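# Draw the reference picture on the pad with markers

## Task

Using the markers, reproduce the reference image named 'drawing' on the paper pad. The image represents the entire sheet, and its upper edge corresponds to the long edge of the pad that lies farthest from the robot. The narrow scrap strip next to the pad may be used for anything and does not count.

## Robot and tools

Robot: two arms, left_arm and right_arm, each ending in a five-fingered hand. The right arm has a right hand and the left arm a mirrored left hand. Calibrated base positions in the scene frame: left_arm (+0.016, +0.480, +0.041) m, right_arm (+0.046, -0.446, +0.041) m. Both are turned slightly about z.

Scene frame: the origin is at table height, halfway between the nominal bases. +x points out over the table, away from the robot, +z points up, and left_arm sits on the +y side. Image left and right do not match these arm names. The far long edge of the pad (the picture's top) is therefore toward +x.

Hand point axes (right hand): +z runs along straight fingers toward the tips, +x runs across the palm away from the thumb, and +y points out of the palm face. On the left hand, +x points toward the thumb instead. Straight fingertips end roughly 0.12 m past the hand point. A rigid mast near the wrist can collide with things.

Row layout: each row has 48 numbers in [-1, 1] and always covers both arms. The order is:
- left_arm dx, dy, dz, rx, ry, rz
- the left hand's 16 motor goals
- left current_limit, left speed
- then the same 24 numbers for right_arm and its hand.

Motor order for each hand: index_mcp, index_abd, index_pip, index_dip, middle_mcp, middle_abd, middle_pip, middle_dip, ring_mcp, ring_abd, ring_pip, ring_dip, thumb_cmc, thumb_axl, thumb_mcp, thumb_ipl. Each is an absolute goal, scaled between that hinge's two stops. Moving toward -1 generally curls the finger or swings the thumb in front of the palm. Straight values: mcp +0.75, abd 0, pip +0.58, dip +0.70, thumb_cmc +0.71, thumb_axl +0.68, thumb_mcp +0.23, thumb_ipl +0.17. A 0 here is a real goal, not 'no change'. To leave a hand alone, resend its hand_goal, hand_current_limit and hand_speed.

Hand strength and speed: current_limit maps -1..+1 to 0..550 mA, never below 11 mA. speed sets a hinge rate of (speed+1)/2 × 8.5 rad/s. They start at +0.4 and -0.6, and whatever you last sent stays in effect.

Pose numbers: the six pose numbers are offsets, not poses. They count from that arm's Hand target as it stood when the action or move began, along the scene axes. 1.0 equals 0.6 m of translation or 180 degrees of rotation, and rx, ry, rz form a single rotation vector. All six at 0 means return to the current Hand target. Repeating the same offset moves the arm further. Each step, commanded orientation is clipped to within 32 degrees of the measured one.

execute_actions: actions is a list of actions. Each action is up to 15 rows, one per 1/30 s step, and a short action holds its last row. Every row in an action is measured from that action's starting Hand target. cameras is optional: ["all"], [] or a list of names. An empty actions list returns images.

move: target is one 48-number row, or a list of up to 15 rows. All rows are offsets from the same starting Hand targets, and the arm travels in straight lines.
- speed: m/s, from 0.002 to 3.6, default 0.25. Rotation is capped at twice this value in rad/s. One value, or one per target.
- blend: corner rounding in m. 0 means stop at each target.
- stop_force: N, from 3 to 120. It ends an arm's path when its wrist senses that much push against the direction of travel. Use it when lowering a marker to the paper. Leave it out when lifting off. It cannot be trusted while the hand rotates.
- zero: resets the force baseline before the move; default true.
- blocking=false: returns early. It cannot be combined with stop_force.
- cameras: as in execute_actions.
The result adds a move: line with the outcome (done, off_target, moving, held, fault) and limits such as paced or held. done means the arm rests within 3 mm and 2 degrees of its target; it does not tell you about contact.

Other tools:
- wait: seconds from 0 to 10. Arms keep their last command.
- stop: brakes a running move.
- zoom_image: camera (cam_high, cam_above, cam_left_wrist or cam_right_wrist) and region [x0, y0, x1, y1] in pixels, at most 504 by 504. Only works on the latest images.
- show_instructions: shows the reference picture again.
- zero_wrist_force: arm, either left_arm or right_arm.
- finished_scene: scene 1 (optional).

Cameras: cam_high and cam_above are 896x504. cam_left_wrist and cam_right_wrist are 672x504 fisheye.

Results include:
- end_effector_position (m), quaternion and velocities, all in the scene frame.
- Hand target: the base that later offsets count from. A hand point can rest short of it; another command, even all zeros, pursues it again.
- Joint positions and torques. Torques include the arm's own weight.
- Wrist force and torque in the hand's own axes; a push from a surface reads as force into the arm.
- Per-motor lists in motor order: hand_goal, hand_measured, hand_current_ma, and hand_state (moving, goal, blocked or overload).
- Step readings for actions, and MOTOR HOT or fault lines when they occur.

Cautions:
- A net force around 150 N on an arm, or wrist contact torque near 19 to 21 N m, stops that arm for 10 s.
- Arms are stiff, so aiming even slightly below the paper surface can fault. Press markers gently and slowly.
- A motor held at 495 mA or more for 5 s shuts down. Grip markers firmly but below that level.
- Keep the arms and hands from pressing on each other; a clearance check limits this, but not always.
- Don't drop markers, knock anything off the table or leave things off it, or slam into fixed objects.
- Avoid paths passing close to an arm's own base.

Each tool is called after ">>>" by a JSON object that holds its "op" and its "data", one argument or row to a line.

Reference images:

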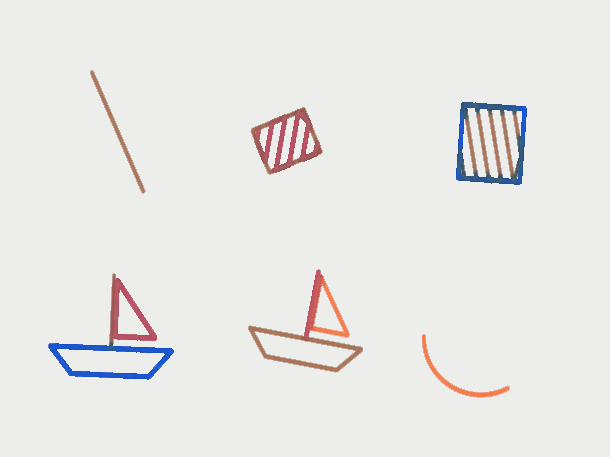

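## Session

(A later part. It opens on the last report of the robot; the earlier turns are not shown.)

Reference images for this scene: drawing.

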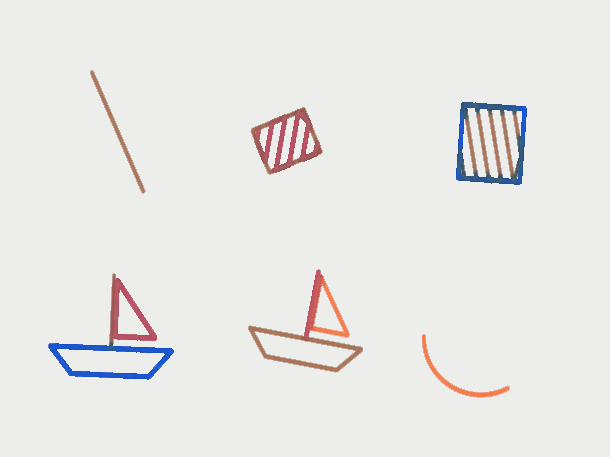

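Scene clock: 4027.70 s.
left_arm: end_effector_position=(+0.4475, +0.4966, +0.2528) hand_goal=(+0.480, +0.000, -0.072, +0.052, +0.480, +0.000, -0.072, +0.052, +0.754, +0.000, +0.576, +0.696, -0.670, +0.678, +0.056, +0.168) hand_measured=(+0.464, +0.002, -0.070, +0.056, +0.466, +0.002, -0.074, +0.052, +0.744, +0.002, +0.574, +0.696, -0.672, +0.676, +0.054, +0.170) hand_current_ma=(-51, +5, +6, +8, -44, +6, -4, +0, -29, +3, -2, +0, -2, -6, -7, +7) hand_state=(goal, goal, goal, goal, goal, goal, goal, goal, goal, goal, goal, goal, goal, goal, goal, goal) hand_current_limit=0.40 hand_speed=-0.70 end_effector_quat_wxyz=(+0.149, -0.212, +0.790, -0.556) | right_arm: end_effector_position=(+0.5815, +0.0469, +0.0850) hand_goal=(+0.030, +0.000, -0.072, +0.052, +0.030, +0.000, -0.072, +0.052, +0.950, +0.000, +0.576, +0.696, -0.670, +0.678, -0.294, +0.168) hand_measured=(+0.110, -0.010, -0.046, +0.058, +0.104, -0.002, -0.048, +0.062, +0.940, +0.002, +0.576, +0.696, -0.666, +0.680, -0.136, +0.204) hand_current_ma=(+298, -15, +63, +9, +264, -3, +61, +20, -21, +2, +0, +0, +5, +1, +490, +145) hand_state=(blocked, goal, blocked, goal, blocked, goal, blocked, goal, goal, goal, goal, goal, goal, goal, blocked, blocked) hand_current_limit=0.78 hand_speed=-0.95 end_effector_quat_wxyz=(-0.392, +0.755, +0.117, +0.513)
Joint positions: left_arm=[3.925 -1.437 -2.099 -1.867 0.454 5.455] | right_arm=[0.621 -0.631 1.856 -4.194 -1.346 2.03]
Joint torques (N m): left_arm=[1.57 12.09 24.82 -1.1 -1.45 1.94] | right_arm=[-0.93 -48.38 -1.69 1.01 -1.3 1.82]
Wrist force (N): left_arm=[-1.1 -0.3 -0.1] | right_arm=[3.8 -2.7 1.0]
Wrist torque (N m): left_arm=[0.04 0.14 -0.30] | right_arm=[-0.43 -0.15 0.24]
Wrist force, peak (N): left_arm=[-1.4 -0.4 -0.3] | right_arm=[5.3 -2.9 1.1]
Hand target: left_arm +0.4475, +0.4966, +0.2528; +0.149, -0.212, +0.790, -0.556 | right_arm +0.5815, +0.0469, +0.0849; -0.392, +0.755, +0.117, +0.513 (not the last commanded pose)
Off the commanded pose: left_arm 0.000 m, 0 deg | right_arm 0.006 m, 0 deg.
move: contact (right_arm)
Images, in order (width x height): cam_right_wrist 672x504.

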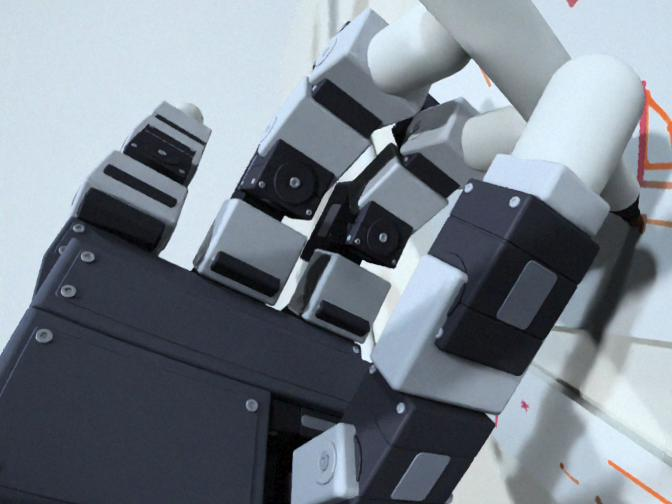

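>>> {"op": "move", "data": {
  "target": [
    [0,0,0,0,0,0,0.479,0,-0.073,0.051,0.479,0,-0.073,0.051,0.754,0,0.576,0.696,-0.671,0.677,0.056,0.168,0.4,-0.7,0,0,-0.0003,0,0,0,0.03,0,-0.073,0.051,0.03,0,-0.073,0.051,0.95,0,0.576,0.696,-0.671,0.677,-0.295,0.168,0.78,-0.95],
    [0,0,0,0,0,0,0.479,0,-0.073,0.051,0.479,0,-0.073,0.051,0.754,0,0.576,0.696,-0.671,0.677,0.056,0.168,0.4,-0.7,0.005,0.035,-0.0003,0,0,0,0.03,0,-0.073,0.051,0.03,0,-0.073,0.051,0.95,0,0.576,0.696,-0.671,0.677,-0.295,0.168,0.78,-0.95]
  ],
  "speed": 0.02,
  "cameras": ["cam_right_wrist"]
}}

>>> {"op": "zoom_image", "data": {
  "camera": "cam_right_wrist",
  "region": [572, 150, 672, 310]
}}

Scene clock: 4041.77 s.
left_arm: end_effector_position=(+0.4475, +0.4966, +0.2528) hand_goal=(+0.480, +0.000, -0.072, +0.052, +0.480, +0.000, -0.072, +0.052, +0.754, +0.000, +0.576, +0.696, -0.670, +0.678, +0.056, +0.168) hand_measured=(+0.464, +0.002, -0.070, +0.056, +0.466, +0.002, -0.074, +0.052, +0.744, +0.002, +0.574, +0.696, -0.672, +0.676, +0.054, +0.170) hand_current_ma=(-51, +5, +6, +8, -44, +6, -4, +0, -29, +3, -2, +0, -2, -6, -7, +7) hand_state=(goal, goal, goal, goal, goal, goal, goal, goal, goal, goal, goal, goal, goal, goal, goal, goal) hand_current_limit=0.40 hand_speed=-0.70 end_effector_quat_wxyz=(+0.149, -0.212, +0.790, -0.556) | right_arm: end_effector_position=(+0.5844, +0.0680, +0.0847) hand_goal=(+0.030, +0.000, -0.072, +0.052, +0.030, +0.000, -0.072, +0.052, +0.950, +0.000, +0.576, +0.696, -0.670, +0.678, -0.294, +0.168) hand_measured=(+0.104, -0.004, -0.046, +0.058, +0.104, +0.004, -0.044, +0.062, +0.940, +0.002, +0.576, +0.696, -0.666, +0.678, -0.136, +0.206) hand_current_ma=(+266, -4, +63, +9, +264, +6, +73, +21, -21, +2, +0, +0, +5, +1, +489, +154) hand_state=(blocked, goal, blocked, goal, blocked, goal, blocked, goal, goal, goal, goal, goal, goal, goal, blocked, blocked) hand_current_limit=0.78 hand_speed=-0.95 end_effector_quat_wxyz=(-0.392, +0.755, +0.117, +0.513)
Joint positions: left_arm=[3.925 -1.437 -2.099 -1.867 0.454 5.455] | right_arm=[0.653 -0.614 1.8 -4.156 -1.377 2.036]
Joint torques (N m): left_arm=[1.83 10.95 24.46 -1 -1.24 1.92] | right_arm=[-7.46 -50.27 -3.26 -4.62 0.76 1.18]
Wrist force (N): left_arm=[-0.9 -0.4 -0.3] | right_arm=[2.7 -2.0 0.4]
Wrist torque (N m): left_arm=[0.03 0.11 -0.28] | right_arm=[-0.35 -0.15 0.28]
Wrist force, peak (N): left_arm=[-1.5 -0.5 -0.1] | right_arm=[5.2 -2.9 1.1]
Hand target: left_arm +0.4475, +0.4966, +0.2528; +0.149, -0.212, +0.790, -0.556 | right_arm +0.5845, +0.0679, +0.0848; -0.392, +0.755, +0.117, +0.513
Off the commanded pose: left_arm 0.000 m, 0 deg | right_arm 0.000 m, 0 deg.
move: done
Images, in order (width x height): cam_right_wrist 672x504.

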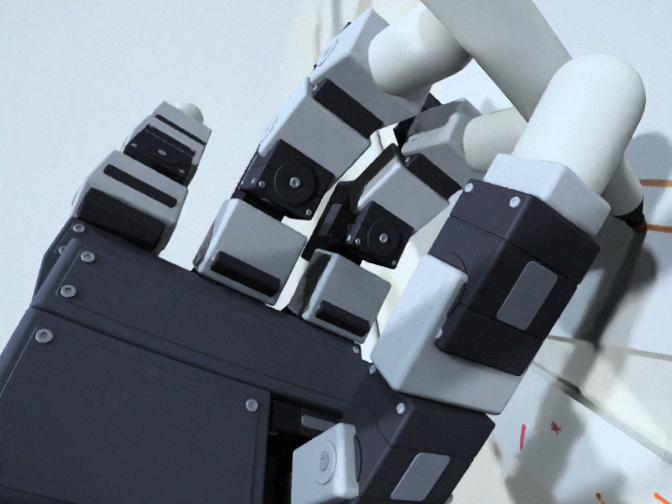

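Scaled by 3.150 from the camera's 672x504 image, which has a finer 960x720 frame.

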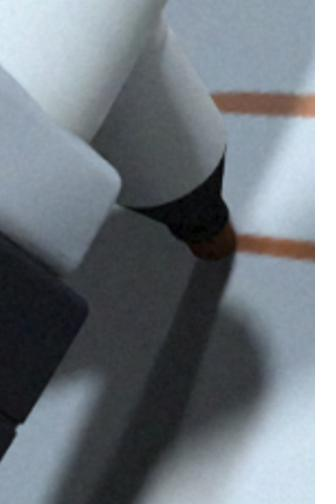

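>>> {"op": "move", "data": {
  "target": [0,0,0,0,0,0,0.479,0,-0.073,0.051,0.479,0,-0.073,0.051,0.754,0,0.576,0.696,-0.671,0.677,0.056,0.168,0.4,-0.7,0,0,0.02,0,0,0,0.03,0,-0.073,0.051,0.03,0,-0.073,0.051,0.95,0,0.576,0.696,-0.671,0.677,-0.295,0.168,0.78,-0.95],
  "speed": 0.05
}}

>>> {"op": "move", "data": {
  "target": [0,0,0,0,0,0,0.479,0,-0.073,0.051,0.479,0,-0.073,0.051,0.754,0,0.576,0.696,-0.671,0.677,0.056,0.168,0.4,-0.7,0,0,0,0,0,0,-0.04,0,-0.073,0.051,-0.04,0,-0.073,0.051,0.95,0,0.576,0.696,-0.671,0.677,-0.295,0.168,0.78,-0.95],
  "speed": 0.05,
  "cameras": ["cam_right_wrist"]
}}

>>> {"op": "zoom_image", "data": {
  "camera": "cam_right_wrist",
  "region": [572, 150, 672, 310]
}}

Scene clock: 4063.37 s.
left_arm: end_effector_position=(+0.4475, +0.4966, +0.2528) hand_goal=(+0.480, +0.000, -0.072, +0.052, +0.480, +0.000, -0.072, +0.052, +0.754, +0.000, +0.576, +0.696, -0.670, +0.678, +0.056, +0.168) hand_measured=(+0.464, +0.002, -0.070, +0.056, +0.466, +0.002, -0.074, +0.052, +0.744, +0.002, +0.574, +0.696, -0.672, +0.676, +0.054, +0.170) hand_current_ma=(-51, +5, +6, +8, -44, +6, -4, +0, -29, +3, -2, +0, -2, -6, -7, +7) hand_state=(goal, goal, goal, goal, goal, goal, goal, goal, goal, goal, goal, goal, goal, goal, goal, goal) hand_current_limit=0.40 hand_speed=-0.70 end_effector_quat_wxyz=(+0.149, -0.212, +0.790, -0.556) | right_arm: end_effector_position=(+0.5844, +0.0678, +0.0967) hand_goal=(+0.030, +0.000, -0.072, +0.052, +0.030, +0.000, -0.072, +0.052, +0.950, +0.000, +0.576, +0.696, -0.670, +0.678, -0.294, +0.168) hand_measured=(+0.104, -0.002, -0.046, +0.058, +0.104, +0.006, -0.044, +0.062, +0.940, +0.002, +0.576, +0.696, -0.666, +0.678, -0.136, +0.206) hand_current_ma=(+266, -1, +67, +11, +264, +9, +73, +22, -21, +2, +0, +0, +8, +1, +490, +154) hand_state=(blocked, goal, blocked, goal, blocked, goal, blocked, goal, goal, goal, goal, goal, goal, goal, blocked, blocked) hand_current_limit=0.78 hand_speed=-0.95 end_effector_quat_wxyz=(-0.391, +0.755, +0.117, +0.513)
Joint positions: left_arm=[3.925 -1.437 -2.099 -1.867 0.454 5.455] | right_arm=[0.653 -0.641 1.809 -4.137 -1.377 2.036]
Joint torques (N m): left_arm=[2.21 10.28 24.69 -1.02 -1.11 2.02] | right_arm=[-9.59 -40.06 -15.36 -4.75 0 -0.85]
Wrist force (N): left_arm=[-1.1 -0.4 0.1] | right_arm=[1.8 -1.9 0.6]
Wrist torque (N m): left_arm=[0.00 0.14 -0.31] | right_arm=[-0.35 -0.13 0.30]
Wrist force, peak (N): left_arm=[-1.6 -0.5 -0.1] | right_arm=[3.6 -2.3 0.3]
Hand target: left_arm +0.4475, +0.4966, +0.2528; +0.149, -0.212, +0.790, -0.556 | right_arm +0.5845, +0.0679, +0.0968; -0.392, +0.755, +0.117, +0.513
Off the commanded pose: left_arm 0.000 m, 0 deg | right_arm 0.000 m, 0 deg.
move: done

Scene clock: 4063.97 s.
left_arm: end_effector_position=(+0.4475, +0.4966, +0.2528) hand_goal=(+0.480, +0.000, -0.072, +0.052, +0.480, +0.000, -0.072, +0.052, +0.754, +0.000, +0.576, +0.696, -0.670, +0.678, +0.056, +0.168) hand_measured=(+0.464, +0.002, -0.070, +0.056, +0.466, +0.002, -0.074, +0.052, +0.744, +0.002, +0.574, +0.696, -0.672, +0.676, +0.054, +0.170) hand_current_ma=(-51, +5, +6, +8, -44, +6, -4, +0, -29, +3, -2, +0, -2, -6, -7, +7) hand_state=(goal, goal, goal, goal, goal, goal, goal, goal, goal, goal, goal, goal, goal, goal, goal, goal) hand_current_limit=0.40 hand_speed=-0.70 end_effector_quat_wxyz=(+0.149, -0.212, +0.790, -0.556) | right_arm: end_effector_position=(+0.5845, +0.0679, +0.0968) hand_goal=(-0.040, +0.000, -0.072, +0.052, -0.040, +0.000, -0.072, +0.052, +0.950, +0.000, +0.576, +0.696, -0.670, +0.678, -0.294, +0.168) hand_measured=(+0.094, -0.002, -0.038, +0.060, +0.072, +0.006, -0.040, +0.062, +0.940, +0.002, +0.576, +0.696, -0.658, +0.680, -0.136, +0.220) hand_current_ma=(+490, -1, +92, +14, +451, +10, +83, +22, -21, +2, +0, +0, +26, +3, +490, +229) hand_state=(blocked, goal, blocked, goal, blocked, goal, blocked, goal, goal, goal, goal, goal, goal, goal, blocked, blocked) hand_current_limit=0.78 hand_speed=-0.95 end_effector_quat_wxyz=(-0.392, +0.755, +0.117, +0.513)
Joint positions: left_arm=[3.925 -1.437 -2.099 -1.867 0.454 5.455] | right_arm=[0.653 -0.641 1.808 -4.138 -1.377 2.036]
Joint torques (N m): left_arm=[2.27 10.37 24.5 -1 -1.07 1.99] | right_arm=[-8.35 -37.81 -16.76 -5.51 -0.56 -1.36]
Wrist force (N): left_arm=[-1.0 -0.4 -0.1] | right_arm=[1.5 -2.3 0.5]
Wrist torque (N m): left_arm=[0.02 0.13 -0.30] | right_arm=[-0.38 -0.09 0.29]
Wrist force, peak (N): left_arm=[-1.3 -0.5 -0.2] | right_arm=[1.9 -2.3 0.8]
Hand target: left_arm +0.4475, +0.4966, +0.2528; +0.149, -0.212, +0.790, -0.556 | right_arm +0.5845, +0.0679, +0.0968; -0.392, +0.755, +0.117, +0.513
Off the commanded pose: left_arm 0.000 m, 0 deg | right_arm 0.000 m, 0 deg.
move: done
Images, in order (width x height): cam_right_wrist 672x504.

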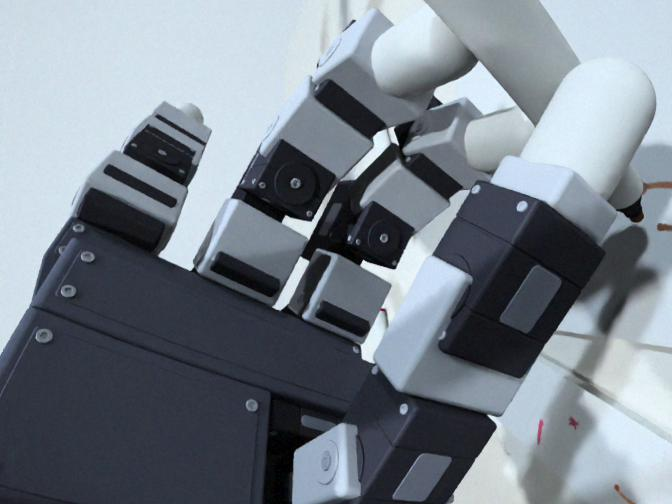

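Scaled by 3.150 from the camera's 672x504 image, which has a finer 960x720 frame.

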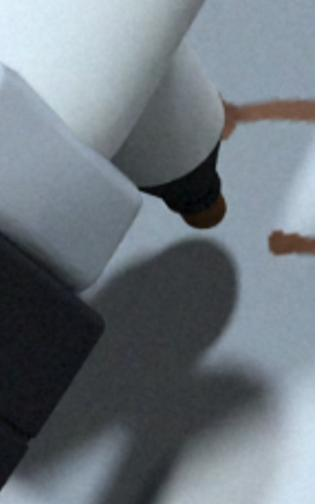

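>>> {"op": "move", "data": {
  "target": [0,0,0,0,0,0,0.479,0,-0.073,0.051,0.479,0,-0.073,0.051,0.754,0,0.576,0.696,-0.671,0.677,0.056,0.168,0.4,-0.7,-0.0037,0,-0.0127,0,0,0,-0.04,0,-0.073,0.051,-0.04,0,-0.073,0.051,0.95,0,0.576,0.696,-0.671,0.677,-0.295,0.168,0.78,-0.95],
  "speed": 0.03
}}

>>> {"op": "move", "data": {
  "target": [0,0,0,0,0,0,0.479,0,-0.073,0.051,0.479,0,-0.073,0.051,0.754,0,0.576,0.696,-0.671,0.677,0.056,0.168,0.4,-0.7,0,0,-0.015,0,0,0,-0.04,0,-0.073,0.051,-0.04,0,-0.073,0.051,0.95,0,0.576,0.696,-0.671,0.677,-0.295,0.168,0.78,-0.95],
  "speed": 0.003,
  "stop_force": 3,
  "cameras": ["cam_right_wrist"]
}}

>>> {"op": "zoom_image", "data": {
  "camera": "cam_right_wrist",
  "region": [572, 150, 672, 310]
}}

Scene clock: 4083.73 s.
left_arm: end_effector_position=(+0.4475, +0.4966, +0.2528) hand_goal=(+0.480, +0.000, -0.072, +0.052, +0.480, +0.000, -0.072, +0.052, +0.754, +0.000, +0.576, +0.696, -0.670, +0.678, +0.056, +0.168) hand_measured=(+0.464, +0.002, -0.070, +0.056, +0.466, +0.002, -0.074, +0.052, +0.744, +0.002, +0.574, +0.696, -0.672, +0.676, +0.054, +0.170) hand_current_ma=(-51, +5, +6, +8, -44, +6, -4, +0, -29, +3, -2, +0, -2, -6, -7, +7) hand_state=(goal, goal, goal, goal, goal, goal, goal, goal, goal, goal, goal, goal, goal, goal, goal, goal) hand_current_limit=0.40 hand_speed=-0.70 end_effector_quat_wxyz=(+0.149, -0.212, +0.790, -0.556) | right_arm: end_effector_position=(+0.5822, +0.0679, +0.0890) hand_goal=(-0.040, +0.000, -0.072, +0.052, -0.040, +0.000, -0.072, +0.052, +0.950, +0.000, +0.576, +0.696, -0.670, +0.678, -0.294, +0.168) hand_measured=(+0.094, -0.002, -0.038, +0.060, +0.072, +0.006, -0.040, +0.062, +0.940, +0.002, +0.576, +0.696, -0.658, +0.680, -0.136, +0.220) hand_current_ma=(+490, -1, +92, +14, +451, +10, +83, +22, -21, +2, +0, +0, +26, +3, +490, +229) hand_state=(blocked, goal, blocked, goal, blocked, goal, blocked, goal, goal, goal, goal, goal, goal, goal, blocked, blocked) hand_current_limit=0.78 hand_speed=-0.95 end_effector_quat_wxyz=(-0.392, +0.755, +0.117, +0.513)
Joint positions: left_arm=[3.925 -1.437 -2.099 -1.867 0.454 5.455] | right_arm=[0.655 -0.625 1.808 -4.153 -1.38 2.036]
Joint torques (N m): left_arm=[3.05 10.39 24.58 -1.01 -1.06 1.98] | right_arm=[5.2 -50.96 -16.48 -2.27 -0.82 1.6]
Wrist force (N): left_arm=[-0.8 -0.2 -0.3] | right_arm=[1.9 -1.9 0.9]
Wrist torque (N m): left_arm=[0.07 0.11 -0.28] | right_arm=[-0.38 -0.16 0.32]
Wrist force, peak (N): left_arm=[-1.4 -0.5 -0.2] | right_arm=[2.2 -2.3 0.7]
Hand target: left_arm +0.4475, +0.4966, +0.2528; +0.149, -0.212, +0.790, -0.556 | right_arm +0.5823, +0.0679, +0.0891; -0.392, +0.755, +0.117, +0.513
Off the commanded pose: left_arm 0.000 m, 0 deg | right_arm 0.000 m, 0 deg.
move: done

Scene clock: 4085.57 s.
left_arm: end_effector_position=(+0.4475, +0.4966, +0.2528) hand_goal=(+0.480, +0.000, -0.072, +0.052, +0.480, +0.000, -0.072, +0.052, +0.754, +0.000, +0.576, +0.696, -0.670, +0.678, +0.056, +0.168) hand_measured=(+0.464, +0.002, -0.070, +0.056, +0.466, +0.002, -0.074, +0.052, +0.744, +0.002, +0.574, +0.696, -0.672, +0.676, +0.054, +0.170) hand_current_ma=(-51, +5, +6, +8, -44, +6, -4, +0, -29, +3, -2, +0, -2, -6, -7, +7) hand_state=(goal, goal, goal, goal, goal, goal, goal, goal, goal, goal, goal, goal, goal, goal, goal, goal) hand_current_limit=0.40 hand_speed=-0.70 end_effector_quat_wxyz=(+0.149, -0.212, +0.790, -0.556) | right_arm: end_effector_position=(+0.5823, +0.0679, +0.0860) hand_goal=(-0.040, +0.000, -0.072, +0.052, -0.040, +0.000, -0.072, +0.052, +0.950, +0.000, +0.576, +0.696, -0.670, +0.678, -0.294, +0.168) hand_measured=(+0.094, -0.010, -0.038, +0.060, +0.072, +0.000, -0.038, +0.064, +0.940, +0.002, +0.576, +0.696, -0.660, +0.680, -0.136, +0.220) hand_current_ma=(+489, -15, +92, +14, +447, +0, +90, +24, -21, +2, +0, +0, +19, +3, +489, +230) hand_state=(blocked, goal, blocked, goal, blocked, goal, blocked, goal, goal, goal, goal, goal, goal, goal, blocked, blocked) hand_current_limit=0.78 hand_speed=-0.95 end_effector_quat_wxyz=(-0.392, +0.755, +0.117, +0.513)
Joint positions: left_arm=[3.925 -1.437 -2.099 -1.867 0.454 5.455] | right_arm=[0.655 -0.618 1.805 -4.158 -1.379 2.036]
Joint torques (N m): left_arm=[2.9 10.4 25 -1.08 -0.98 1.99] | right_arm=[-4.42 -49.53 -4.42 0.97 0.39 0.96]
Wrist force (N): left_arm=[-0.8 -0.4 -0.1] | right_arm=[3.8 -2.7 0.6]
Wrist torque (N m): left_arm=[0.03 0.10 -0.27] | right_arm=[-0.41 -0.14 0.22]
Wrist force, peak (N): left_arm=[-1.5 -0.4 -0.1] | right_arm=[5.1 -2.9 0.5]
Hand target: left_arm +0.4475, +0.4966, +0.2528; +0.149, -0.212, +0.790, -0.556 | right_arm +0.5822, +0.0679, +0.0860; -0.392, +0.755, +0.117, +0.513 (not the last commanded pose)
Off the commanded pose: left_arm 0.000 m, 0 deg | right_arm 0.006 m, 0 deg.
move: contact (right_arm)
Images, in order (width x height): cam_right_wrist 672x504.

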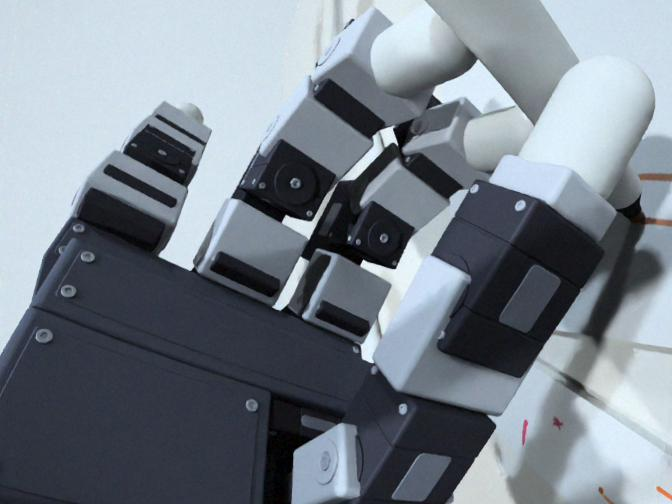

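Scaled by 3.150 from the camera's 672x504 image, which has a finer 960x720 frame.

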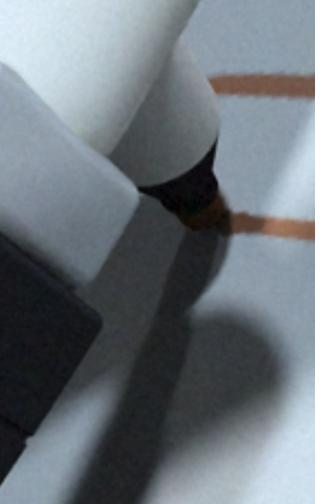

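>>> {"op": "move", "data": {
  "target": [
    [0,0,0,0,0,0,0.479,0,-0.073,0.051,0.479,0,-0.073,0.051,0.754,0,0.576,0.696,-0.671,0.677,0.056,0.168,0.4,-0.7,0,0,-0.0005,0,0,0,-0.04,0,-0.073,0.051,-0.04,0,-0.073,0.051,0.95,0,0.576,0.696,-0.671,0.677,-0.295,0.168,0.78,-0.95],
    [0,0,0,0,0,0,0.479,0,-0.073,0.051,0.479,0,-0.073,0.051,0.754,0,0.576,0.696,-0.671,0.677,0.056,0.168,0.4,-0.7,0.0228,0.0118,-0.0002,0,0,0,-0.04,0,-0.073,0.051,-0.04,0,-0.073,0.051,0.95,0,0.576,0.696,-0.671,0.677,-0.295,0.168,0.78,-0.95]
  ],
  "speed": 0.02
}}

>>> {"op": "move", "data": {
  "target": [0,0,0,0,0,0,0.479,0,-0.073,0.051,0.479,0,-0.073,0.051,0.754,0,0.576,0.696,-0.671,0.677,0.056,0.168,0.4,-0.7,0,0,0.02,0,0,0,-0.04,0,-0.073,0.051,-0.04,0,-0.073,0.051,0.95,0,0.576,0.696,-0.671,0.677,-0.295,0.168,0.78,-0.95],
  "speed": 0.05,
  "cameras": ["cam_right_wrist"]
}}

>>> {"op": "zoom_image", "data": {
  "camera": "cam_right_wrist",
  "region": [572, 150, 672, 310]
}}

Scene clock: 4098.13 s.
left_arm: end_effector_position=(+0.4475, +0.4966, +0.2528) hand_goal=(+0.480, +0.000, -0.072, +0.052, +0.480, +0.000, -0.072, +0.052, +0.754, +0.000, +0.576, +0.696, -0.670, +0.678, +0.056, +0.168) hand_measured=(+0.464, +0.002, -0.070, +0.056, +0.466, +0.002, -0.074, +0.052, +0.744, +0.002, +0.574, +0.696, -0.672, +0.676, +0.054, +0.170) hand_current_ma=(-51, +5, +6, +8, -44, +6, -4, +0, -29, +3, -2, +0, -2, -6, -7, +7) hand_state=(goal, goal, goal, goal, goal, goal, goal, goal, goal, goal, goal, goal, goal, goal, goal, goal) hand_current_limit=0.40 hand_speed=-0.70 end_effector_quat_wxyz=(+0.149, -0.212, +0.790, -0.556) | right_arm: end_effector_position=(+0.5960, +0.0750, +0.0857) hand_goal=(-0.040, +0.000, -0.072, +0.052, -0.040, +0.000, -0.072, +0.052, +0.950, +0.000, +0.576, +0.696, -0.670, +0.678, -0.294, +0.168) hand_measured=(+0.084, -0.002, -0.038, +0.060, +0.070, +0.006, -0.034, +0.066, +0.940, +0.002, +0.576, +0.696, -0.662, +0.680, -0.136, +0.222) hand_current_ma=(+490, -2, +92, +14, +446, +8, +105, +32, -21, +2, +0, +0, +17, +3, +489, +242) hand_state=(blocked, goal, blocked, goal, blocked, goal, blocked, goal, goal, goal, goal, goal, goal, goal, blocked, blocked) hand_current_limit=0.78 hand_speed=-0.95 end_effector_quat_wxyz=(-0.392, +0.755, +0.117, +0.513)
Joint positions: left_arm=[3.925 -1.437 -2.099 -1.867 0.454 5.455] | right_arm=[0.651 -0.604 1.76 -4.126 -1.376 2.035]
Joint torques (N m): left_arm=[3.25 10.02 24.39 -0.95 -0.97 1.86] | right_arm=[-2.52 -51.31 -3.26 -4.66 0.12 -1.3]
Wrist force (N): left_arm=[-0.7 -0.4 -0.4] | right_arm=[2.4 -2.8 0.6]
Wrist torque (N m): left_arm=[0.05 0.08 -0.27] | right_arm=[-0.44 -0.12 0.28]
Wrist force, peak (N): left_arm=[-1.4 -0.8 -0.4] | right_arm=[5.7 -2.9 0.6]
Hand target: left_arm +0.4475, +0.4966, +0.2528; +0.149, -0.212, +0.790, -0.556 | right_arm +0.5959, +0.0749, +0.0859; -0.392, +0.755, +0.117, +0.513
Off the commanded pose: left_arm 0.000 m, 0 deg | right_arm 0.000 m, 0 deg.
move: done

Scene clock: 4098.87 s.
left_arm: end_effector_position=(+0.4475, +0.4966, +0.2528) hand_goal=(+0.480, +0.000, -0.072, +0.052, +0.480, +0.000, -0.072, +0.052, +0.754, +0.000, +0.576, +0.696, -0.670, +0.678, +0.056, +0.168) hand_measured=(+0.464, +0.002, -0.070, +0.056, +0.466, +0.002, -0.074, +0.052, +0.744, +0.002, +0.574, +0.696, -0.672, +0.676, +0.054, +0.170) hand_current_ma=(-51, +5, +6, +8, -44, +6, -4, +0, -29, +3, -2, +0, -2, -6, -7, +7) hand_state=(goal, goal, goal, goal, goal, goal, goal, goal, goal, goal, goal, goal, goal, goal, goal, goal) hand_current_limit=0.40 hand_speed=-0.70 end_effector_quat_wxyz=(+0.149, -0.212, +0.790, -0.556) | right_arm: end_effector_position=(+0.5959, +0.0749, +0.0978) hand_goal=(-0.040, +0.000, -0.072, +0.052, -0.040, +0.000, -0.072, +0.052, +0.950, +0.000, +0.576, +0.696, -0.670, +0.678, -0.294, +0.168) hand_measured=(+0.084, -0.002, -0.036, +0.060, +0.070, +0.006, -0.034, +0.066, +0.940, +0.002, +0.576, +0.696, -0.660, +0.680, -0.136, +0.222) hand_current_ma=(+490, -2, +99, +16, +445, +8, +105, +32, -21, +2, +0, +0, +18, +3, +490, +242) hand_state=(blocked, goal, blocked, goal, blocked, goal, blocked, goal, goal, goal, goal, goal, goal, goal, blocked, blocked) hand_current_limit=0.78 hand_speed=-0.95 end_effector_quat_wxyz=(-0.391, +0.755, +0.117, +0.513)
Joint positions: left_arm=[3.925 -1.437 -2.099 -1.867 0.454 5.455] | right_arm=[0.651 -0.63 1.769 -4.108 -1.376 2.035]
Joint torques (N m): left_arm=[2.85 10.12 24.78 -1.03 -0.97 1.91] | right_arm=[6.87 -39.49 -15.1 -4.9 -0.48 -0.73]
Wrist force (N): left_arm=[-0.8 -0.6 -0.3] | right_arm=[1.8 -2.0 0.6]
Wrist torque (N m): left_arm=[0.02 0.10 -0.28] | right_arm=[-0.38 -0.12 0.31]
Wrist force, peak (N): left_arm=[-1.4 -0.3 -0.1] | right_arm=[2.8 -2.1 0.9]
Hand target: left_arm +0.4475, +0.4966, +0.2528; +0.149, -0.212, +0.790, -0.556 | right_arm +0.5959, +0.0749, +0.0979; -0.392, +0.755, +0.117, +0.513
Off the commanded pose: left_arm 0.000 m, 0 deg | right_arm 0.000 m, 0 deg.
move: done
Images, in order (width x height): cam_right_wrist 672x504.

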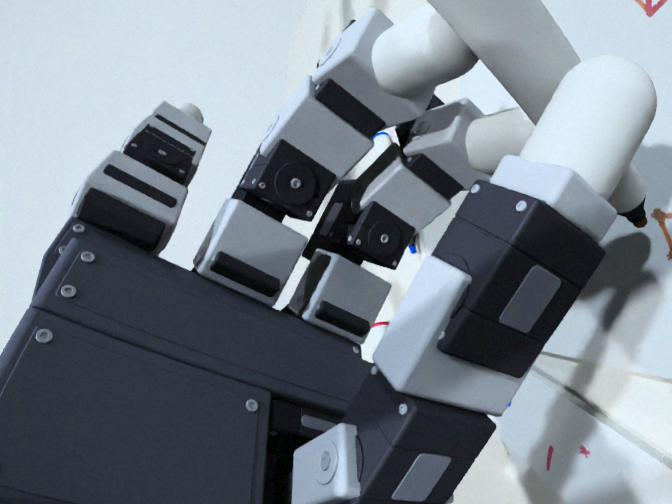

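Scaled by 3.150 from the camera's 672x504 image, which has a finer 960x720 frame.

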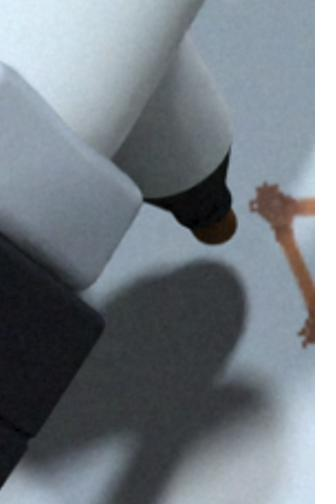

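>>> {"op": "move", "data": {
  "target": [
    [0,0,0,0,0,0,0.479,0,-0.073,0.051,0.479,0,-0.073,0.051,0.754,0,0.576,0.696,-0.671,0.677,0.056,0.168,0.4,-0.7,0.0442,0.123,0.01,0,0,0,-0.04,0,-0.073,0.051,-0.04,0,-0.073,0.051,0.95,0,0.576,0.696,-0.671,0.677,-0.295,0.168,0.78,-0.95],
    [0,0,0,0,0,0,0.479,0,-0.073,0.051,0.479,0,-0.073,0.051,0.754,0,0.576,0.696,-0.671,0.677,0.056,0.168,0.4,-0.7,0.0442,0.123,-0.005,0,0,0,-0.04,0,-0.073,0.051,-0.04,0,-0.073,0.051,0.95,0,0.576,0.696,-0.671,0.677,-0.295,0.168,0.78,-0.95]
  ],
  "speed": [0.1,0.03],
  "cameras": ["cam_above","cam_right_wrist"]
}}

>>> {"op": "zoom_image", "data": {
  "camera": "cam_right_wrist",
  "region": [572, 100, 672, 300]
}}

>>> {"op": "zoom_image", "data": {
  "camera": "cam_above",
  "region": [320, 245, 400, 305]
}}

Scene clock: 4113.33 s.
left_arm: end_effector_position=(+0.4475, +0.4966, +0.2528) hand_goal=(+0.480, +0.000, -0.072, +0.052, +0.480, +0.000, -0.072, +0.052, +0.754, +0.000, +0.576, +0.696, -0.670, +0.678, +0.056, +0.168) hand_measured=(+0.464, +0.002, -0.070, +0.056, +0.466, +0.002, -0.074, +0.052, +0.744, +0.002, +0.574, +0.696, -0.672, +0.676, +0.054, +0.170) hand_current_ma=(-51, +5, +6, +8, -44, +6, -4, +0, -29, +3, -2, +0, -2, -6, -7, +7) hand_state=(goal, goal, goal, goal, goal, goal, goal, goal, goal, goal, goal, goal, goal, goal, goal, goal) hand_current_limit=0.40 hand_speed=-0.70 end_effector_quat_wxyz=(+0.149, -0.212, +0.790, -0.556) | right_arm: end_effector_position=(+0.6225, +0.1488, +0.0949) hand_goal=(-0.040, +0.000, -0.072, +0.052, -0.040, +0.000, -0.072, +0.052, +0.950, +0.000, +0.576, +0.696, -0.670, +0.678, -0.294, +0.168) hand_measured=(+0.084, -0.002, -0.036, +0.060, +0.070, +0.006, -0.034, +0.066, +0.940, +0.002, +0.576, +0.696, -0.660, +0.680, -0.136, +0.222) hand_current_ma=(+490, -2, +101, +16, +441, +9, +105, +32, -21, +2, +0, +0, +19, +3, +490, +242) hand_state=(blocked, goal, blocked, goal, blocked, goal, blocked, goal, goal, goal, goal, goal, goal, goal, blocked, blocked) hand_current_limit=0.78 hand_speed=-0.95 end_effector_quat_wxyz=(-0.392, +0.755, +0.117, +0.513)
Joint positions: left_arm=[3.925 -1.437 -2.099 -1.867 0.454 5.455] | right_arm=[0.728 -0.536 1.516 -3.953 -1.451 2.049]
Joint torques (N m): left_arm=[2.98 9.98 25.26 -1 -0.85 1.92] | right_arm=[-6.72 -56.18 -11.46 -0.05 -0.59 -1.87]
Wrist force (N): left_arm=[-0.8 -0.7 -0.3] | right_arm=[2.0 -2.0 0.5]
Wrist torque (N m): left_arm=[0.00 0.10 -0.27] | right_arm=[-0.36 -0.15 0.32]
Wrist force, peak (N): left_arm=[-1.4 -0.5 -0.5] | right_arm=[2.3 -2.5 1.2]
Hand target: left_arm +0.4475, +0.4966, +0.2528; +0.149, -0.212, +0.790, -0.556 | right_arm +0.6224, +0.1487, +0.0949; -0.392, +0.755, +0.117, +0.513
Off the commanded pose: left_arm 0.000 m, 0 deg | right_arm 0.000 m, 0 deg.
move: done
Images, in order (width x height): cam_above 896x504, cam_right_wrist 672x504.

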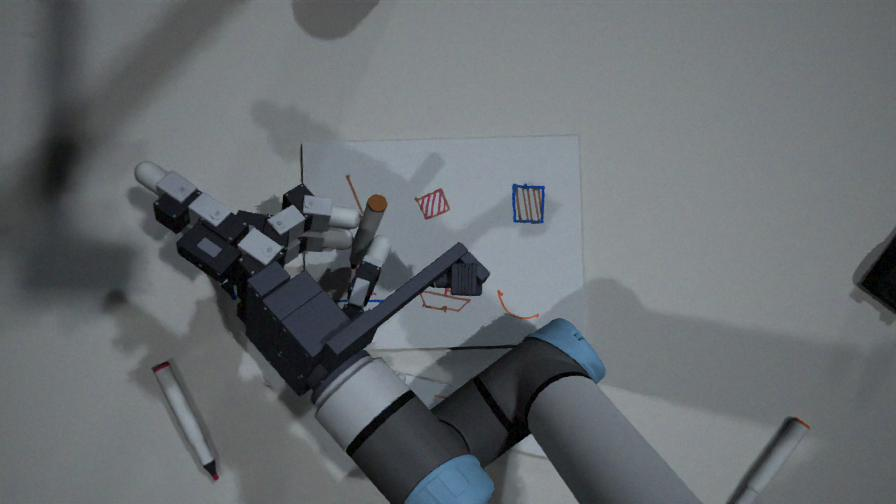

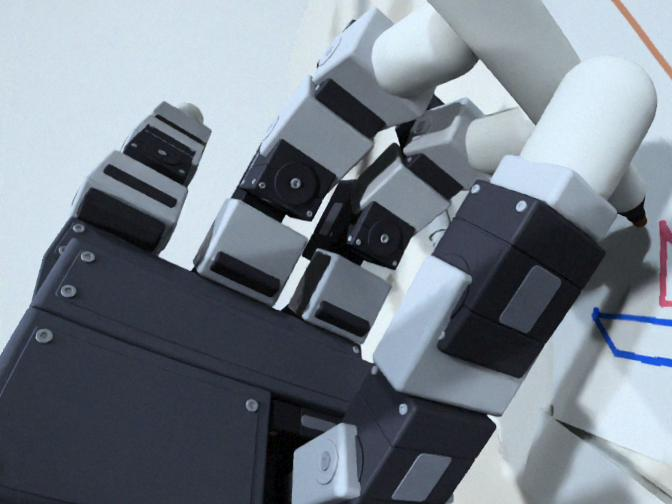

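Scaled by 2.520 from the camera's 672x504 image, which has a finer 960x720 frame.

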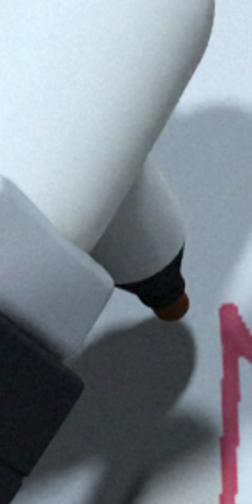

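Scaled by 6.300.

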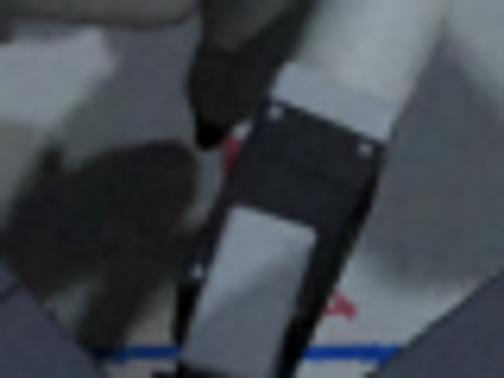

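>>> {"op": "move", "data": {
  "target": [0,0,0,0,0,0,0.479,0,-0.073,0.051,0.479,0,-0.073,0.051,0.754,0,0.576,0.696,-0.671,0.677,0.056,0.168,0.4,-0.7,0.0018,-0.0013,-0.0083,0,0,0,-0.04,0,-0.073,0.051,-0.04,0,-0.073,0.051,0.95,0,0.576,0.696,-0.671,0.677,-0.295,0.168,0.78,-0.95],
  "speed": 0.02
}}

>>> {"op": "move", "data": {
  "target": [0,0,0,0,0,0,0.479,0,-0.073,0.051,0.479,0,-0.073,0.051,0.754,0,0.576,0.696,-0.671,0.677,0.056,0.168,0.4,-0.7,0,0,-0.015,0,0,0,-0.04,0,-0.073,0.051,-0.04,0,-0.073,0.051,0.95,0,0.576,0.696,-0.671,0.677,-0.295,0.168,0.78,-0.95],
  "speed": 0.003,
  "stop_force": 3,
  "cameras": ["cam_right_wrist"]
}}

>>> {"op": "zoom_image", "data": {
  "camera": "cam_right_wrist",
  "region": [572, 100, 672, 300]
}}

Scene clock: 4129.07 s.
left_arm: end_effector_position=(+0.4475, +0.4966, +0.2528) hand_goal=(+0.480, +0.000, -0.072, +0.052, +0.480, +0.000, -0.072, +0.052, +0.754, +0.000, +0.576, +0.696, -0.670, +0.678, +0.056, +0.168) hand_measured=(+0.464, +0.002, -0.070, +0.056, +0.466, +0.002, -0.074, +0.052, +0.744, +0.002, +0.574, +0.696, -0.672, +0.676, +0.054, +0.170) hand_current_ma=(-51, +5, +6, +8, -44, +6, -4, +0, -29, +3, -2, +0, -2, -6, -7, +7) hand_state=(goal, goal, goal, goal, goal, goal, goal, goal, goal, goal, goal, goal, goal, goal, goal, goal) hand_current_limit=0.40 hand_speed=-0.70 end_effector_quat_wxyz=(+0.149, -0.212, +0.790, -0.556) | right_arm: end_effector_position=(+0.6236, +0.1480, +0.0898) hand_goal=(-0.040, +0.000, -0.072, +0.052, -0.040, +0.000, -0.072, +0.052, +0.950, +0.000, +0.576, +0.696, -0.670, +0.678, -0.294, +0.168) hand_measured=(+0.084, -0.002, -0.036, +0.060, +0.070, +0.006, -0.034, +0.066, +0.940, +0.002, +0.576, +0.696, -0.660, +0.680, -0.136, +0.222) hand_current_ma=(+489, -2, +101, +16, +441, +9, +105, +32, -21, +2, +0, +0, +19, +3, +490, +242) hand_state=(blocked, goal, blocked, goal, blocked, goal, blocked, goal, goal, goal, goal, goal, goal, goal, blocked, blocked) hand_current_limit=0.78 hand_speed=-0.95 end_effector_quat_wxyz=(-0.392, +0.755, +0.117, +0.513)
Joint positions: left_arm=[3.925 -1.437 -2.099 -1.867 0.454 5.455] | right_arm=[0.725 -0.526 1.512 -3.959 -1.449 2.048]
Joint torques (N m): left_arm=[3.52 10.04 24.69 -1.02 -0.94 1.96] | right_arm=[-2.97 -56.37 -18.03 -4.28 0.25 -1.39]
Wrist force (N): left_arm=[-1.2 -0.5 -0.1] | right_arm=[1.5 -2.4 0.6]
Wrist torque (N m): left_arm=[0.01 0.16 -0.31] | right_arm=[-0.43 -0.07 0.27]
Wrist force, peak (N): left_arm=[-1.1 -1.1 0.3] | right_arm=[2.2 -2.5 0.6]
Hand target: left_arm +0.4475, +0.4966, +0.2528; +0.149, -0.212, +0.790, -0.556 | right_arm +0.6235, +0.1480, +0.0899; -0.392, +0.755, +0.117, +0.513
Off the commanded pose: left_arm 0.000 m, 0 deg | right_arm 0.000 m, 0 deg.
move: done

Scene clock: 4131.33 s.
left_arm: end_effector_position=(+0.4475, +0.4966, +0.2528) hand_goal=(+0.480, +0.000, -0.072, +0.052, +0.480, +0.000, -0.072, +0.052, +0.754, +0.000, +0.576, +0.696, -0.670, +0.678, +0.056, +0.168) hand_measured=(+0.464, +0.002, -0.070, +0.056, +0.466, +0.002, -0.074, +0.052, +0.744, +0.002, +0.574, +0.696, -0.672, +0.676, +0.054, +0.170) hand_current_ma=(-51, +5, +6, +8, -44, +6, -4, +0, -29, +3, -2, +0, -2, -6, -7, +7) hand_state=(goal, goal, goal, goal, goal, goal, goal, goal, goal, goal, goal, goal, goal, goal, goal, goal) hand_current_limit=0.40 hand_speed=-0.70 end_effector_quat_wxyz=(+0.149, -0.212, +0.790, -0.556) | right_arm: end_effector_position=(+0.6235, +0.1480, +0.0857) hand_goal=(-0.040, +0.000, -0.072, +0.052, -0.040, +0.000, -0.072, +0.052, +0.950, +0.000, +0.576, +0.696, -0.670, +0.678, -0.294, +0.168) hand_measured=(+0.084, -0.008, -0.036, +0.060, +0.070, +0.000, -0.034, +0.066, +0.940, +0.002, +0.576, +0.696, -0.662, +0.680, -0.136, +0.222) hand_current_ma=(+490, -13, +101, +16, +441, +0, +105, +32, -21, +2, +0, +0, +13, +2, +489, +242) hand_state=(blocked, goal, blocked, goal, blocked, goal, blocked, goal, goal, goal, goal, goal, goal, goal, blocked, blocked) hand_current_limit=0.78 hand_speed=-0.95 end_effector_quat_wxyz=(-0.392, +0.755, +0.117, +0.513)
Joint positions: left_arm=[3.925 -1.437 -2.099 -1.867 0.454 5.455] | right_arm=[0.725 -0.518 1.51 -3.964 -1.449 2.048]
Joint torques (N m): left_arm=[3.38 10.07 24.5 -1.01 -0.89 1.97] | right_arm=[5.97 -54.64 -8.8 0.59 -0.77 -0.51]
Wrist force (N): left_arm=[-0.8 -0.1 -0.1] | right_arm=[4.1 -2.6 0.8]
Wrist torque (N m): left_arm=[0.07 0.10 -0.29] | right_arm=[-0.41 -0.16 0.25]
Wrist force, peak (N): left_arm=[-1.3 -0.8 -0.2] | right_arm=[5.3 -2.7 0.7]
Hand target: left_arm +0.4475, +0.4966, +0.2528; +0.149, -0.212, +0.790, -0.556 | right_arm +0.6235, +0.1480, +0.0857; -0.392, +0.755, +0.117, +0.513 (not the last commanded pose)
Off the commanded pose: left_arm 0.000 m, 0 deg | right_arm 0.005 m, 0 deg.
move: contact (right_arm)
Images, in order (width x height): cam_right_wrist 672x504.

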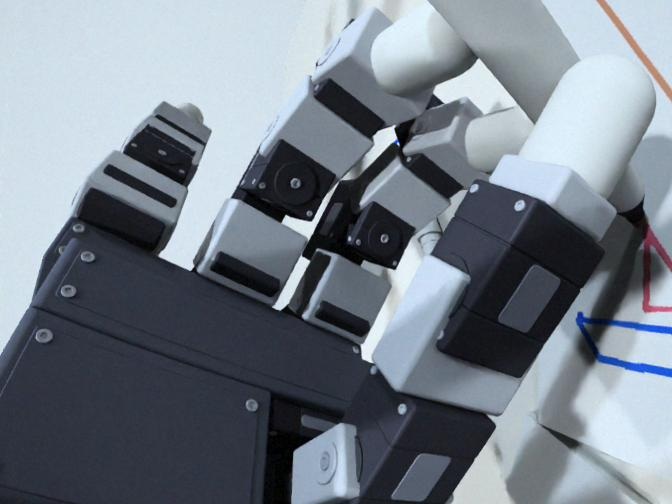

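Scaled by 2.520 from the camera's 672x504 image, which has a finer 960x720 frame.

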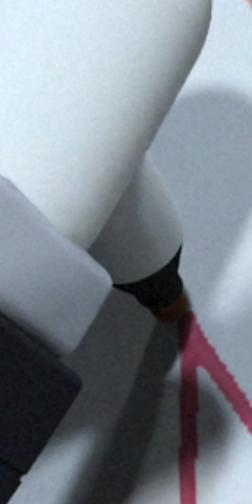

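>>> {"op": "move", "data": {
  "target": [
    [0,0,0,0,0,0,0.479,0,-0.073,0.051,0.479,0,-0.073,0.051,0.754,0,0.576,0.696,-0.671,0.677,0.056,0.168,0.4,-0.7,0,0,-0.0004,0,0,0,-0.04,0,-0.073,0.051,-0.04,0,-0.073,0.051,0.95,0,0.576,0.696,-0.671,0.677,-0.295,0.168,0.78,-0.95],
    [0,0,0,0,0,0,0.479,0,-0.073,0.051,0.479,0,-0.073,0.051,0.754,0,0.576,0.696,-0.671,0.677,0.056,0.168,0.4,-0.7,-0.0637,-0.0022,-0.0018,0,0,0,-0.04,0,-0.073,0.051,-0.04,0,-0.073,0.051,0.95,0,0.576,0.696,-0.671,0.677,-0.295,0.168,0.78,-0.95]
  ],
  "speed": 0.02,
  "cameras": ["cam_right_wrist"]
}}

>>> {"op": "zoom_image", "data": {
  "camera": "cam_right_wrist",
  "region": [572, 100, 672, 300]
}}

Scene clock: 4148.10 s.
left_arm: end_effector_position=(+0.4475, +0.4966, +0.2528) hand_goal=(+0.480, +0.000, -0.072, +0.052, +0.480, +0.000, -0.072, +0.052, +0.754, +0.000, +0.576, +0.696, -0.670, +0.678, +0.056, +0.168) hand_measured=(+0.464, +0.002, -0.070, +0.056, +0.466, +0.002, -0.074, +0.052, +0.744, +0.002, +0.574, +0.696, -0.672, +0.676, +0.054, +0.170) hand_current_ma=(-51, +5, +6, +8, -44, +6, -4, +0, -29, +3, -2, +0, -2, -6, -7, +7) hand_state=(goal, goal, goal, goal, goal, goal, goal, goal, goal, goal, goal, goal, goal, goal, goal, goal) hand_current_limit=0.40 hand_speed=-0.70 end_effector_quat_wxyz=(+0.149, -0.212, +0.790, -0.556) | right_arm: end_effector_position=(+0.5852, +0.1467, +0.0847) hand_goal=(-0.040, +0.000, -0.072, +0.052, -0.040, +0.000, -0.072, +0.052, +0.950, +0.000, +0.576, +0.696, -0.670, +0.678, -0.294, +0.168) hand_measured=(+0.084, -0.012, -0.036, +0.058, +0.070, -0.004, -0.034, +0.068, +0.940, +0.002, +0.576, +0.696, -0.666, +0.680, -0.136, +0.222) hand_current_ma=(+489, -23, +101, +11, +441, -5, +109, +39, -21, +2, +0, +0, +8, +2, +489, +242) hand_state=(blocked, goal, blocked, goal, blocked, goal, blocked, goal, goal, goal, goal, goal, goal, goal, blocked, blocked) hand_current_limit=0.78 hand_speed=-0.95 end_effector_quat_wxyz=(-0.392, +0.755, +0.117, +0.513)
Joint positions: left_arm=[3.925 -1.437 -2.099 -1.867 0.454 5.455] | right_arm=[0.766 -0.546 1.593 -4.02 -1.489 2.055]
Joint torques (N m): left_arm=[3.61 10.39 24.73 -1.01 -0.67 1.92] | right_arm=[-5.71 -40.96 -18.92 -0.34 0.55 1.69]
Wrist force (N): left_arm=[-1.0 -0.4 -0.2] | right_arm=[5.4 -2.8 1.2]
Wrist torque (N m): left_arm=[0.04 0.13 -0.30] | right_arm=[-0.41 -0.24 0.26]
Wrist force, peak (N): left_arm=[-1.6 -0.5 -0.2] | right_arm=[6.1 -3.7 1.0]
Hand target: left_arm +0.4475, +0.4966, +0.2528; +0.149, -0.212, +0.790, -0.556 | right_arm +0.5853, +0.1467, +0.0846; -0.392, +0.755, +0.117, +0.513
Off the commanded pose: left_arm 0.000 m, 0 deg | right_arm 0.000 m, 0 deg.
move: done
Images, in order (width x height): cam_right_wrist 672x504.

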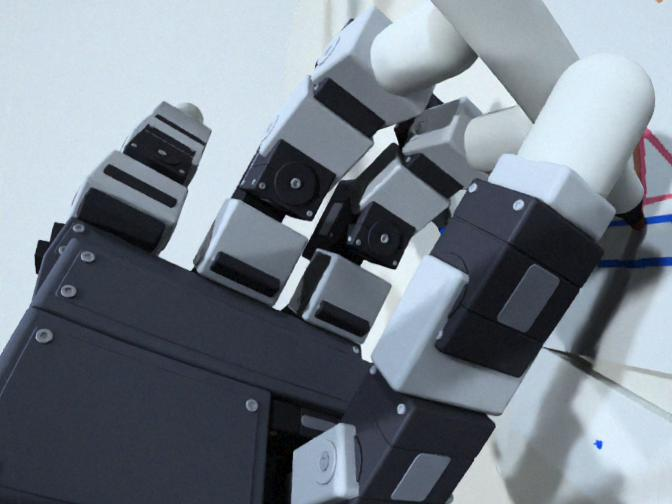

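Scaled by 2.520 from the camera's 672x504 image, which has a finer 960x720 frame.

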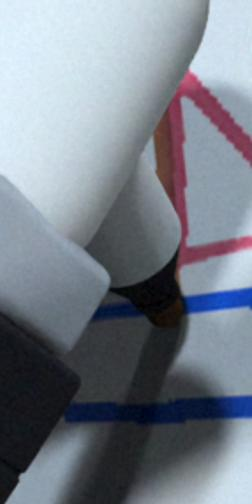

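>>> {"op": "move", "data": {
  "target": [0,0,0,0,0,0,0.479,0,-0.073,0.051,0.479,0,-0.073,0.051,0.754,0,0.576,0.696,-0.671,0.677,0.056,0.168,0.4,-0.7,0,0,0.02,0,0,0,-0.04,0,-0.073,0.051,-0.04,0,-0.073,0.051,0.95,0,0.576,0.696,-0.671,0.677,-0.295,0.168,0.78,-0.95],
  "speed": 0.05
}}

>>> {"op": "move", "data": {
  "target": [
    [0,0,0,0,0,0,0.479,0,-0.073,0.051,0.479,0,-0.073,0.051,0.754,0,0.576,0.696,-0.671,0.677,0.056,0.168,0.4,-0.7,0.0,-0.05,0.05,0,0,0,0.03,0,-0.073,0.051,0.03,0,-0.073,0.051,0.95,0,0.576,0.696,-0.671,0.677,-0.295,0.168,0.78,-0.95],
    [0,0,0,0,0,0,0.479,0,-0.073,0.051,0.479,0,-0.073,0.051,0.754,0,0.576,0.696,-0.671,0.677,0.056,0.168,0.4,-0.7,-0.03,-0.5,0.05,0,0,0,0.03,0,-0.073,0.051,0.03,0,-0.073,0.051,0.95,0,0.576,0.696,-0.671,0.677,-0.295,0.168,0.78,-0.95]
  ],
  "speed": [0.08,0.15],
  "blend": [0.01,0],
  "cameras": ["cam_above"]
}}

>>> {"op": "zoom_image", "data": {
  "camera": "cam_above",
  "region": [318, 255, 398, 315]
}}

>>> {"op": "zoom_image", "data": {
  "camera": "cam_above",
  "region": [405, 260, 485, 320]
}}

>>> {"op": "zoom_image", "data": {
  "camera": "cam_above",
  "region": [290, 130, 590, 355]
}}

Scene clock: 4160.43 s.
left_arm: end_effector_position=(+0.4475, +0.4966, +0.2528) hand_goal=(+0.480, +0.000, -0.072, +0.052, +0.480, +0.000, -0.072, +0.052, +0.754, +0.000, +0.576, +0.696, -0.670, +0.678, +0.056, +0.168) hand_measured=(+0.464, +0.002, -0.070, +0.056, +0.466, +0.002, -0.074, +0.052, +0.744, +0.002, +0.574, +0.696, -0.672, +0.676, +0.054, +0.170) hand_current_ma=(-51, +5, +6, +8, -44, +6, -4, +0, -29, +3, -2, +0, -2, -6, -7, +7) hand_state=(goal, goal, goal, goal, goal, goal, goal, goal, goal, goal, goal, goal, goal, goal, goal, goal) hand_current_limit=0.40 hand_speed=-0.70 end_effector_quat_wxyz=(+0.149, -0.212, +0.790, -0.556) | right_arm: end_effector_position=(+0.5853, +0.1466, +0.0965) hand_goal=(-0.040, +0.000, -0.072, +0.052, -0.040, +0.000, -0.072, +0.052, +0.950, +0.000, +0.576, +0.696, -0.670, +0.678, -0.294, +0.168) hand_measured=(+0.084, -0.002, -0.036, +0.060, +0.070, +0.006, -0.034, +0.070, +0.940, +0.002, +0.576, +0.696, -0.660, +0.680, -0.136, +0.222) hand_current_ma=(+489, -3, +101, +16, +440, +10, +110, +39, -21, +2, +0, +0, +18, +2, +490, +242) hand_state=(blocked, goal, blocked, goal, blocked, goal, blocked, goal, goal, goal, goal, goal, goal, goal, blocked, blocked) hand_current_limit=0.78 hand_speed=-0.95 end_effector_quat_wxyz=(-0.391, +0.755, +0.117, +0.513)
Joint positions: left_arm=[3.925 -1.437 -2.099 -1.867 0.454 5.455] | right_arm=[0.766 -0.571 1.602 -4.003 -1.488 2.055]
Joint torques (N m): left_arm=[4.37 10.58 24.44 -1.02 -0.68 1.9] | right_arm=[-7.04 -41.71 -17.65 -4.75 -0.03 -1.21]
Wrist force (N): left_arm=[-1.0 -0.3 -0.2] | right_arm=[2.1 -1.9 0.7]
Wrist torque (N m): left_arm=[0.04 0.12 -0.30] | right_arm=[-0.38 -0.16 0.33]
Wrist force, peak (N): left_arm=[-1.5 -0.4 -0.2] | right_arm=[5.5 -3.3 0.8]
Hand target: left_arm +0.4475, +0.4966, +0.2528; +0.149, -0.212, +0.790, -0.556 | right_arm +0.5853, +0.1467, +0.0966; -0.392, +0.755, +0.117, +0.513
Off the commanded pose: left_arm 0.000 m, 0 deg | right_arm 0.000 m, 0 deg.
move: done

Scene clock: 4163.23 s.
left_arm: end_effector_position=(+0.4475, +0.4966, +0.2528) hand_goal=(+0.480, +0.000, -0.072, +0.052, +0.480, +0.000, -0.072, +0.052, +0.754, +0.000, +0.576, +0.696, -0.670, +0.678, +0.056, +0.168) hand_measured=(+0.464, +0.002, -0.070, +0.056, +0.466, +0.002, -0.074, +0.052, +0.744, +0.002, +0.574, +0.696, -0.672, +0.676, +0.054, +0.170) hand_current_ma=(-51, +5, +6, +8, -44, +6, -4, +0, -29, +3, -2, +0, -2, -6, -7, +7) hand_state=(goal, goal, goal, goal, goal, goal, goal, goal, goal, goal, goal, goal, goal, goal, goal, goal) hand_current_limit=0.40 hand_speed=-0.70 end_effector_quat_wxyz=(+0.149, -0.212, +0.790, -0.556) | right_arm: end_effector_position=(+0.5673, -0.1533, +0.1266) hand_goal=(+0.030, +0.000, -0.072, +0.052, +0.030, +0.000, -0.072, +0.052, +0.950, +0.000, +0.576, +0.696, -0.670, +0.678, -0.294, +0.168) hand_measured=(+0.086, -0.002, -0.036, +0.060, +0.074, +0.008, -0.034, +0.070, +0.940, +0.002, +0.576, +0.696, -0.660, +0.680, -0.136, +0.222) hand_current_ma=(+191, -2, +101, +16, +139, +11, +110, +39, -21, +2, +0, +0, +19, +2, +489, +242) hand_state=(blocked, goal, blocked, goal, blocked, goal, blocked, goal, goal, goal, goal, goal, goal, goal, blocked, blocked) hand_current_limit=0.78 hand_speed=-0.95 end_effector_quat_wxyz=(-0.392, +0.755, +0.117, +0.513)
Joint positions: left_arm=[3.925 -1.437 -2.099 -1.867 0.454 5.455] | right_arm=[0.184 -0.831 2.298 -4.396 -0.917 1.939]
Joint torques (N m): left_arm=[4.18 10.06 24.85 -1.04 -0.63 1.94] | right_arm=[-7.48 -26.79 1.41 0.24 0.66 0.52]
Wrist force (N): left_arm=[-1.0 -0.4 -0.1] | right_arm=[2.2 -1.8 1.0]
Wrist torque (N m): left_arm=[0.03 0.13 -0.29] | right_arm=[-0.37 -0.20 0.43]
Wrist force, peak (N): left_arm=[-1.5 -0.3 -0.4] | right_arm=[2.1 -2.6 1.3]
Hand target: left_arm +0.4475, +0.4966, +0.2528; +0.149, -0.212, +0.790, -0.556 | right_arm +0.5673, -0.1533, +0.1266; -0.392, +0.755, +0.117, +0.513
Off the commanded pose: left_arm 0.000 m, 0 deg | right_arm 0.000 m, 0 deg.
move: done
Images, in order (width x height): cam_above 896x504.

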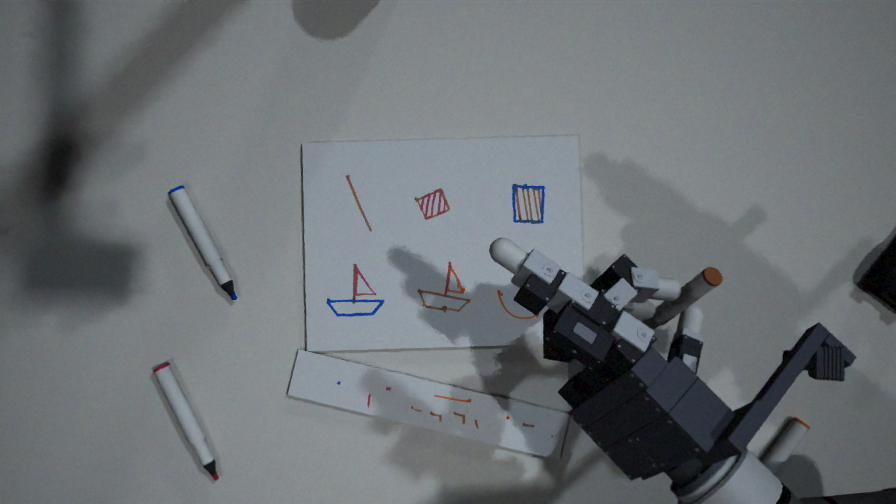

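Scaled by 6.300.

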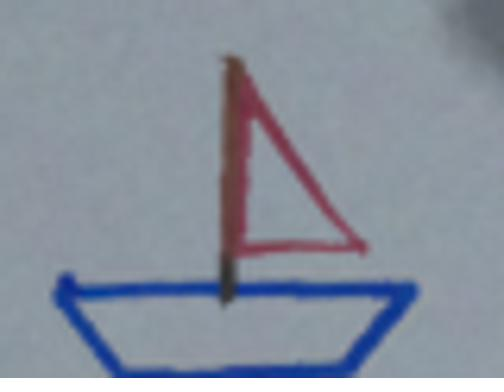

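Scaled by 6.300.

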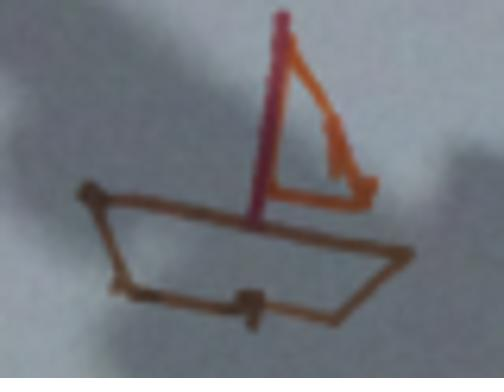

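Scaled by 1.680.

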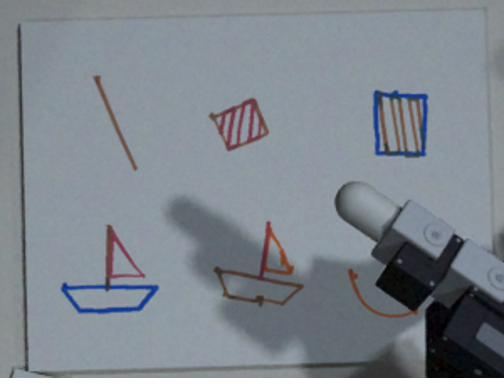

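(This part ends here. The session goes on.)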